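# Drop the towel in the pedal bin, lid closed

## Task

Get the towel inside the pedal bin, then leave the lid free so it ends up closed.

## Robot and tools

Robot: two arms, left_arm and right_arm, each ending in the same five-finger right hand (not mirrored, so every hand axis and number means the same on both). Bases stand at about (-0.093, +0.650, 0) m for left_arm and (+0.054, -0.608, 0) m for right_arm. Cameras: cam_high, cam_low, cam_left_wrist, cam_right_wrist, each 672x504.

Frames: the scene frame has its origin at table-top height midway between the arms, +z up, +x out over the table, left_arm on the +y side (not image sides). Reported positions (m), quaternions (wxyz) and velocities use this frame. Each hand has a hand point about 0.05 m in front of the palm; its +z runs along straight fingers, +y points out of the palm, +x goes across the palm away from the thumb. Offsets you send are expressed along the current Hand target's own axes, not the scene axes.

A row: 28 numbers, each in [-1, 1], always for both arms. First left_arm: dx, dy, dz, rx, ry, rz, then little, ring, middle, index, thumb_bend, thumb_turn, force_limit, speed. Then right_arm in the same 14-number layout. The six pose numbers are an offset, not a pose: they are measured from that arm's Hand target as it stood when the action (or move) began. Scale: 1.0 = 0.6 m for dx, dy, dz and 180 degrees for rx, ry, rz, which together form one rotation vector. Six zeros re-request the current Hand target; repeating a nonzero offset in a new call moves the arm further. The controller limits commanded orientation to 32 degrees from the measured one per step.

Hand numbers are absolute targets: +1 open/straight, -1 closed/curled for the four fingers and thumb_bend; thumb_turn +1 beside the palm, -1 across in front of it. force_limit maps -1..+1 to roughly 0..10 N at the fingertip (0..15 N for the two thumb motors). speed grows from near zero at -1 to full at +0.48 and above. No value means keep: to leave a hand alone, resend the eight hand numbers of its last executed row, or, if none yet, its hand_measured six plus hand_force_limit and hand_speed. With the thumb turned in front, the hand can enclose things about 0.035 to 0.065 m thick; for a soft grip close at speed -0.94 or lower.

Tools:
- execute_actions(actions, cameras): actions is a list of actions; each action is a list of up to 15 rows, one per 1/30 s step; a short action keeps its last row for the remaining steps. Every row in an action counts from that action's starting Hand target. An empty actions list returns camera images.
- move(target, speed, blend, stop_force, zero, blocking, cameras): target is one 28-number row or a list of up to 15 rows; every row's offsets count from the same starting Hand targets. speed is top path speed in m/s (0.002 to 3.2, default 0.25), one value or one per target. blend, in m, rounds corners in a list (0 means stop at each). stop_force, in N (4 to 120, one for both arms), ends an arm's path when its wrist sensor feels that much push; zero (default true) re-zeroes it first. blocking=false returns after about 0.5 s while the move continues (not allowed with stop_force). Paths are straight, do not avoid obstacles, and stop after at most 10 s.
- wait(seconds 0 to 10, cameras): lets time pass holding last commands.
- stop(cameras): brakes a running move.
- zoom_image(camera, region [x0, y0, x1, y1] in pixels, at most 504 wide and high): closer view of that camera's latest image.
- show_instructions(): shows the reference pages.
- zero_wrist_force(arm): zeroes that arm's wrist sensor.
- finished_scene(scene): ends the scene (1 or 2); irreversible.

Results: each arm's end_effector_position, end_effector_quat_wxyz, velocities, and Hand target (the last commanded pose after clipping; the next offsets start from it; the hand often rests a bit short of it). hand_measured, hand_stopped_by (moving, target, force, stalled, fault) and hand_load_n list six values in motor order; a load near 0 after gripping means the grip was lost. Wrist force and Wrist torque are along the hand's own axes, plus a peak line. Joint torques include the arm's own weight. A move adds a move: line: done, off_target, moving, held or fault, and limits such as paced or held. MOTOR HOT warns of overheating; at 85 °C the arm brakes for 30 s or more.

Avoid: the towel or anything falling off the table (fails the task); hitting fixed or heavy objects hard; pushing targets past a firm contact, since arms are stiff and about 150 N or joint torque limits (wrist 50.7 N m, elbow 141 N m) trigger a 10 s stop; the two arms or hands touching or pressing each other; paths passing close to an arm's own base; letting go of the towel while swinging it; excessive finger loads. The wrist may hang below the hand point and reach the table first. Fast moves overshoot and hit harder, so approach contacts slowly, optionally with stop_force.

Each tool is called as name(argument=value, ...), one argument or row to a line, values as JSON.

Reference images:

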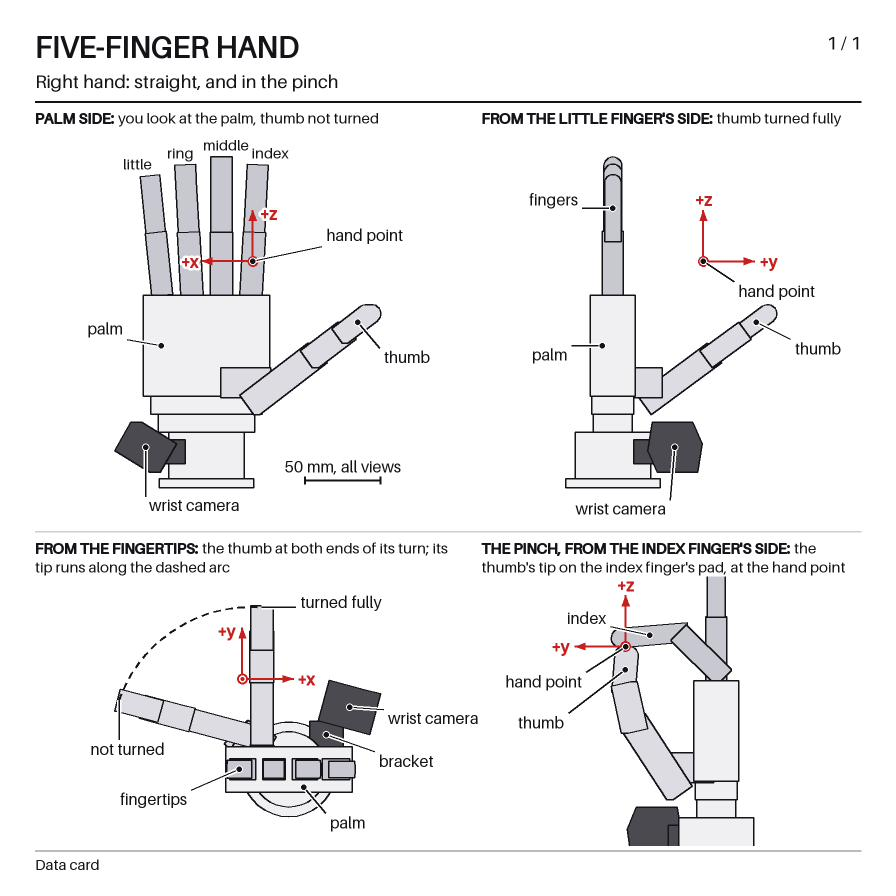

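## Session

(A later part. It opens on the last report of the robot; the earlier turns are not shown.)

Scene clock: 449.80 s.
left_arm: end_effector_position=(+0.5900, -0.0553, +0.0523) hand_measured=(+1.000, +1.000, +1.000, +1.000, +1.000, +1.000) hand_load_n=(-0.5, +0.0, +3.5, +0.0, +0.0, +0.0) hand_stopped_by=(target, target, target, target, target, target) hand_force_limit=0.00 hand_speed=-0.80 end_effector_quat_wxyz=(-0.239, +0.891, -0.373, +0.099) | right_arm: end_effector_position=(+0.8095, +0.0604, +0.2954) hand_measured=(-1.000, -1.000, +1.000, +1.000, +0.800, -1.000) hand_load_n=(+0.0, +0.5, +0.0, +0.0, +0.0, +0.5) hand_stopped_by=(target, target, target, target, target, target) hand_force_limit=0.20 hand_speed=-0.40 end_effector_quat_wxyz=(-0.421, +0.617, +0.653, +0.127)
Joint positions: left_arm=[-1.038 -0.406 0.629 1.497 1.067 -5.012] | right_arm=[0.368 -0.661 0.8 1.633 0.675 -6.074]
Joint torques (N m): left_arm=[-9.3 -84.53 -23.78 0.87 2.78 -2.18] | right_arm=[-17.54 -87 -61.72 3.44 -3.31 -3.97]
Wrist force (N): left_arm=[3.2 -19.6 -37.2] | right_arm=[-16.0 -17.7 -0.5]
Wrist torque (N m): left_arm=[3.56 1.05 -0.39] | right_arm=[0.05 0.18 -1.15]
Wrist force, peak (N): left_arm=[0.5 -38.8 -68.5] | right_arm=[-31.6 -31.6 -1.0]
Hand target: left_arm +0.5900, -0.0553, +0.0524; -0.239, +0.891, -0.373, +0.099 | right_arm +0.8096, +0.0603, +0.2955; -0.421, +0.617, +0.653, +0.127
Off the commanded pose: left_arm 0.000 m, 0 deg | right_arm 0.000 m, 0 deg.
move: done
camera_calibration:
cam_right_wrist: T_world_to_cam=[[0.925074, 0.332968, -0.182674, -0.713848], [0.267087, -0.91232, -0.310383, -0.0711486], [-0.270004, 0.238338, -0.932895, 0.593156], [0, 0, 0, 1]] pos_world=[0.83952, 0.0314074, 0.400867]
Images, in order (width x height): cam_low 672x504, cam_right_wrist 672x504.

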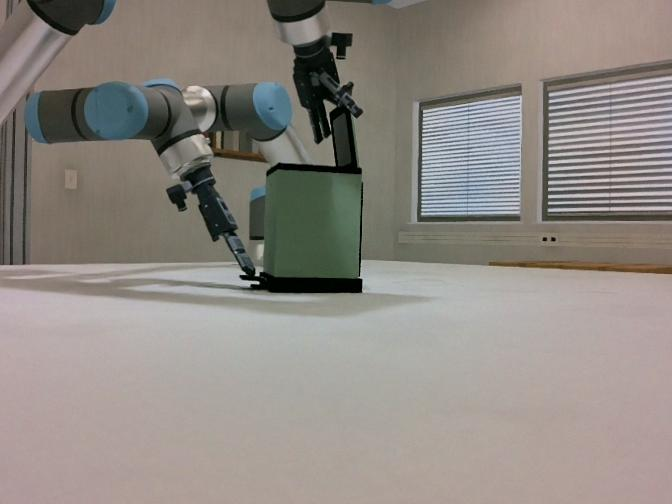

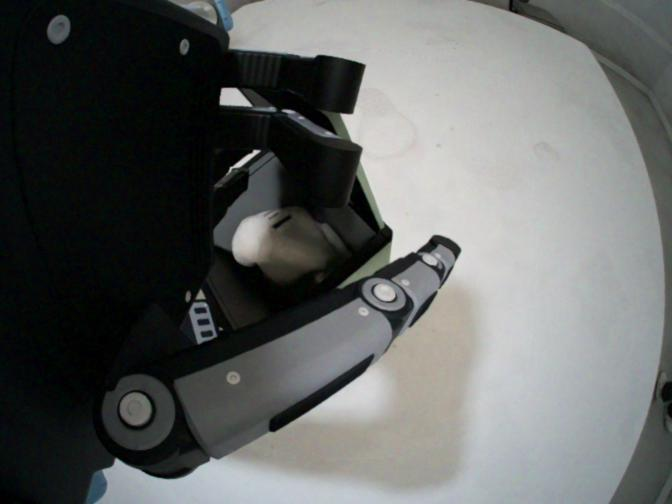

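move(
  target=[
    [0,0,0,0,0,0,1,1,1,1,1,1,0.0,-0.8,-0.066,-0.064,-0.039,0,0,0,-1,-1,1,1,0.8,-1,0.2,-0.4],
    [0,0,0,0,0,0,1,1,1,1,1,1,0.0,-0.8,0.127,-0.0685,-0.358,0,0,0,-1,-1,1,1,0.8,-1,0.2,-0.4],
  ],
  speed=[0.08, 0.2],
  blend=0.02,
  cameras=["cam_low", "cam_high", "cam_right_wrist", "cam_left_wrist"],
)

zoom_image(
  camera="cam_low",
  region=[180, 0, 432, 300],
)

Scene clock: 463.53 s.
left_arm: end_effector_position=(+0.5900, -0.0553, +0.0524) hand_measured=(+1.000, +1.000, +1.000, +1.000, +1.000, +1.000) hand_load_n=(+0.0, +0.0, +0.5, +0.0, +0.0, +0.0) hand_stopped_by=(target, target, target, target, target, target) hand_force_limit=0.00 hand_speed=-0.80 end_effector_quat_wxyz=(-0.239, +0.891, -0.373, +0.099) | right_arm: end_effector_position=(+0.8653, -0.0423, +0.4954) hand_measured=(-1.000, -1.000, +1.000, +1.000, +0.800, -1.000) hand_load_n=(+0.0, +0.0, +0.0, +0.0, +0.0, +0.0) hand_stopped_by=(target, target, target, target, target, target) hand_force_limit=0.20 hand_speed=-0.40 end_effector_quat_wxyz=(-0.421, +0.617, +0.653, +0.127)
Joint positions: left_arm=[-1.038 -0.406 0.629 1.497 1.067 -5.012] | right_arm=[0.245 -0.658 0.47 2.102 0.708 -6.26]
Joint torques (N m): left_arm=[-9.55 -111.82 -32.88 1.29 1.34 -2.09] | right_arm=[-16.46 -89.31 -54.34 5.93 0.05 -3.62]
Wrist force (N): left_arm=[-0.2 -4.2 -12.2] | right_arm=[0.3 -0.4 0.7]
Wrist torque (N m): left_arm=[0.96 0.43 -0.26] | right_arm=[0.01 0.01 0.05]
Wrist force, peak (N): left_arm=[2.9 -19.9 -37.8] | right_arm=[-17.2 -17.4 -0.1]
Hand target: left_arm +0.5900, -0.0553, +0.0524; -0.239, +0.891, -0.373, +0.099 | right_arm +0.8654, -0.0423, +0.4955; -0.421, +0.617, +0.653, +0.127
Off the commanded pose: left_arm 0.000 m, 0 deg | right_arm 0.000 m, 0 deg.
move: done
camera_calibration:
cam_left_wrist: T_world_to_cam=[[-0.400715, -0.795409, -0.454699, 0.21295], [-0.90589, 0.269717, 0.326521, 0.538238], [-0.137078, 0.54275, -0.828633, 0.263799], [0, 0, 0, 1]] pos_world=[0.609078, -0.118967, 0.139675]
cam_right_wrist: T_world_to_cam=[[0.925103, 0.332957, -0.18255, -0.694945], [0.267087, -0.912298, -0.310447, -0.117536], [-0.269905, 0.238438, -0.932898, 0.819295], [0, 0, 0, 1]] pos_world=[0.89542, -0.0711927, 0.600967]

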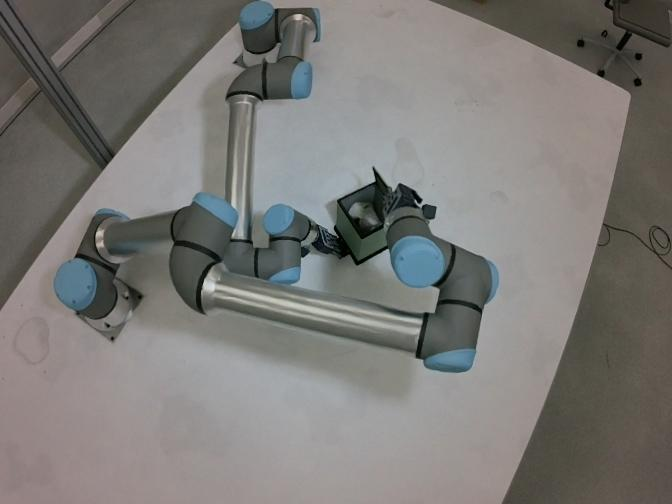

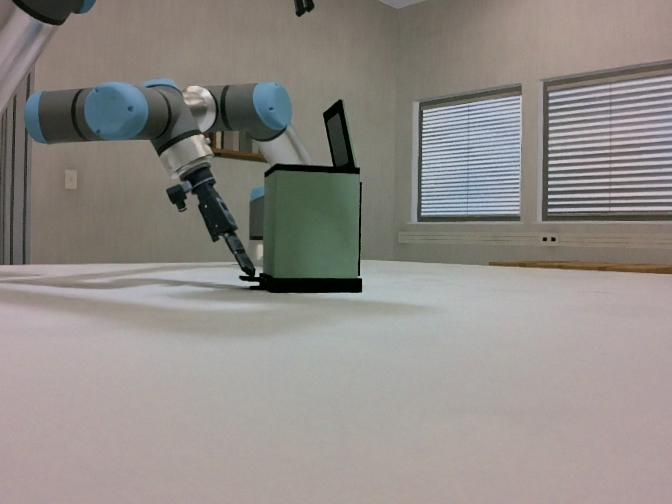

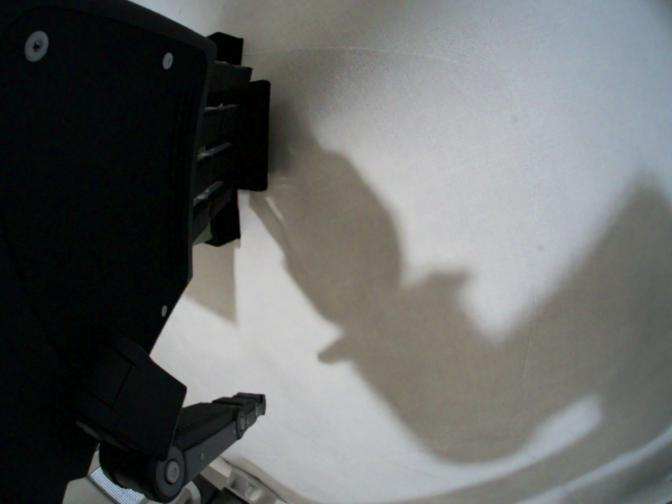

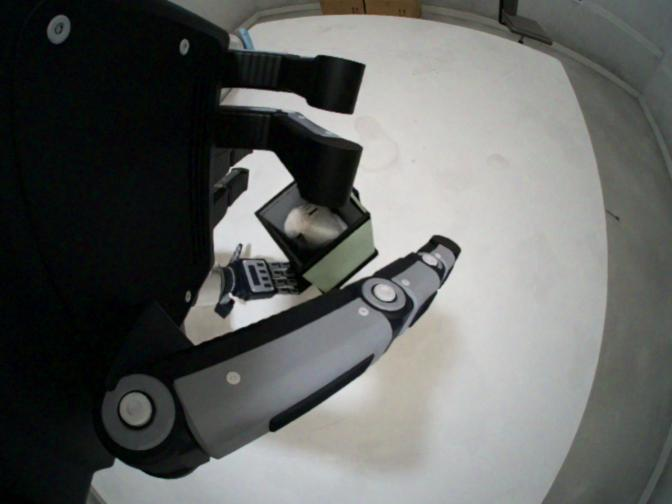

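Scaled by 1.680 from the camera's 672x504 image, which has a finer 960x720 frame.

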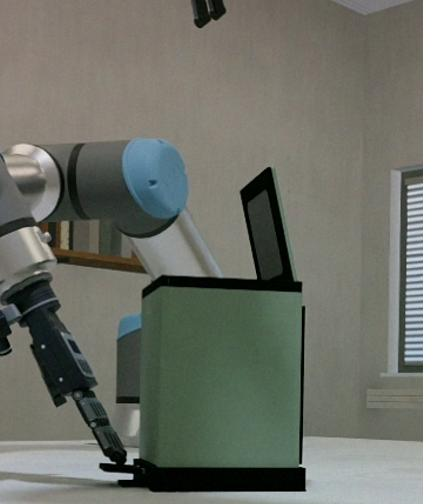

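move(
  target=[
    [0.005,-0.0273,-0.0805,0,0,0,1,1,1,1,1,1,0.0,-0.8,0,0,0,0,0,0,-1,-1,1,1,0.8,-1,0.2,-0.4],
    [0.0217,-0.0307,-0.2132,0,0,0,1,1,1,1,1,1,0.0,-0.8,0,0,0,0,0,0,-1,-1,1,1,0.8,-1,0.2,-0.4],
  ],
  speed=[0.03, 0.15],
  cameras=["cam_low", "cam_high", "cam_right_wrist"],
)

zoom_image(
  camera="cam_low",
  region=[180, 0, 432, 300],
)

Scene clock: 470.83 s.
left_arm: end_effector_position=(+0.5794, -0.0736, +0.1215) hand_measured=(+1.000, +1.000, +1.000, +1.000, +1.000, +1.000) hand_load_n=(+0.0, +0.0, +0.0, +0.0, +0.0, +0.0) hand_stopped_by=(target, target, target, target, target, target) hand_force_limit=0.00 hand_speed=-0.80 end_effector_quat_wxyz=(-0.239, +0.891, -0.373, +0.100) | right_arm: end_effector_position=(+0.8654, -0.0423, +0.4955) hand_measured=(-1.000, -1.000, +1.000, +1.000, +0.800, -1.000) hand_load_n=(+0.0, +0.0, +0.0, +0.0, +0.0, +0.0) hand_stopped_by=(target, target, target, target, target, target) hand_force_limit=0.20 hand_speed=-0.40 end_effector_quat_wxyz=(-0.421, +0.617, +0.653, +0.127)
Joint positions: left_arm=[-1.056 -0.419 0.533 1.614 1.07 -5.032] | right_arm=[0.245 -0.657 0.469 2.102 0.708 -6.26]
Joint torques (N m): left_arm=[8.08 -125.14 -31.58 0.83 -4.26 3.15] | right_arm=[9.01 -86.43 -53.86 5.38 0.33 -3.77]
Wrist force (N): left_arm=[-0.6 -0.9 0.0] | right_arm=[0.3 -0.4 0.8]
Wrist torque (N m): left_arm=[0.04 0.14 -0.51] | right_arm=[0.00 0.00 0.05]
Wrist force, peak (N): left_arm=[-0.1 -4.3 -12.4] | right_arm=[0.5 -0.6 1.0]
Hand target: left_arm +0.5795, -0.0735, +0.1214; -0.239, +0.891, -0.373, +0.100 (not the last commanded pose) | right_arm +0.8654, -0.0423, +0.4955; -0.421, +0.617, +0.653, +0.127
Off the commanded pose: left_arm 0.058 m, 0 deg | right_arm 0.000 m, 0 deg.
move: held (left_arm; a check stopped the path); path passed 1 of 2 targets; limits=held
pose unreachable (left arm): on one or more control steps of this call, first in action 0 (counted from 0), this arm could not follow its commanded pose, so it was not sent that pose on those steps. It may still have moved: this result reports where it is.
cause: moving toward the commanded pose would bring a part of the arm too close to another arm (a part of this arm just beyond joint 3 (elbow) and a part of the right arm just beyond its joint 2 (shoulder lift), where that arm would come to rest).
camera_calibration:
cam_right_wrist: T_world_to_cam=[[0.925049, 0.333053, -0.182646, -0.694832], [0.267172, -0.912289, -0.3104, -0.117639], [-0.270006, 0.238337, -0.932895, 0.819375], [0, 0, 0, 1]] pos_world=[0.89542, -0.0711928, 0.600967]
Images, in order (width x height): cam_high 672x504, cam_low 672x504, cam_right_wrist 672x504.

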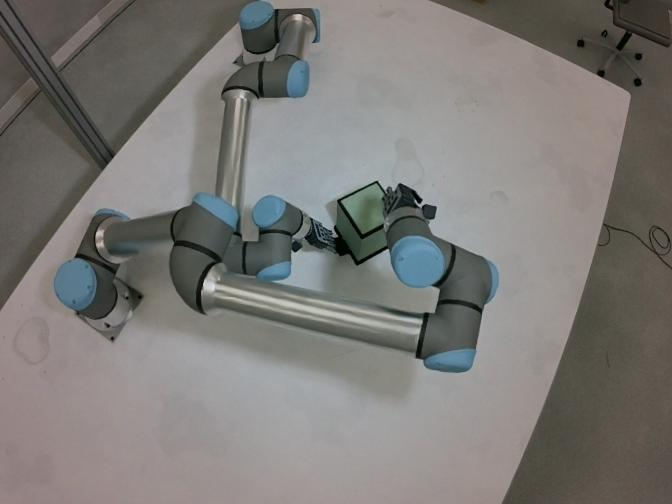

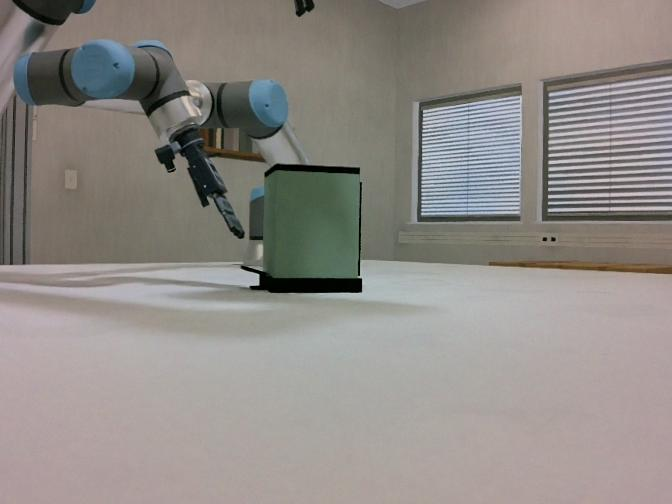

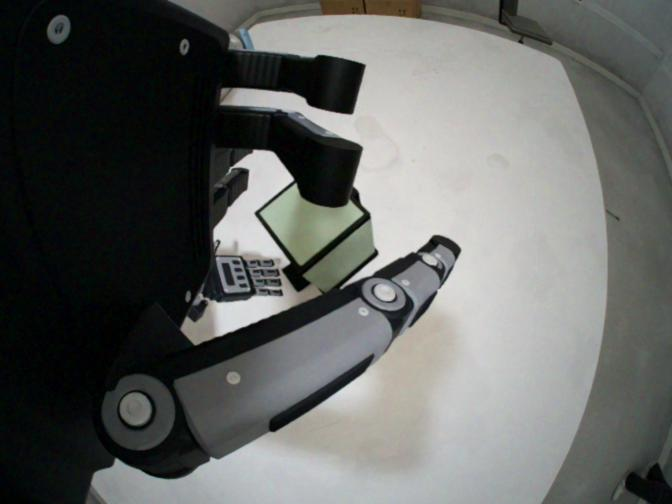

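Scaled by 1.680 from the camera's 672x504 image, which has a finer 960x720 frame.

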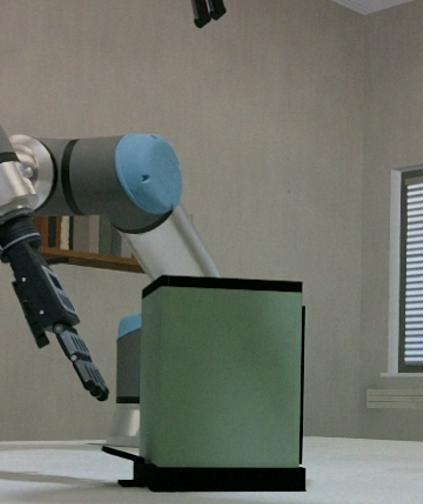

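finished_scene(
  scene=2,
)

The scene is finished: the task was done.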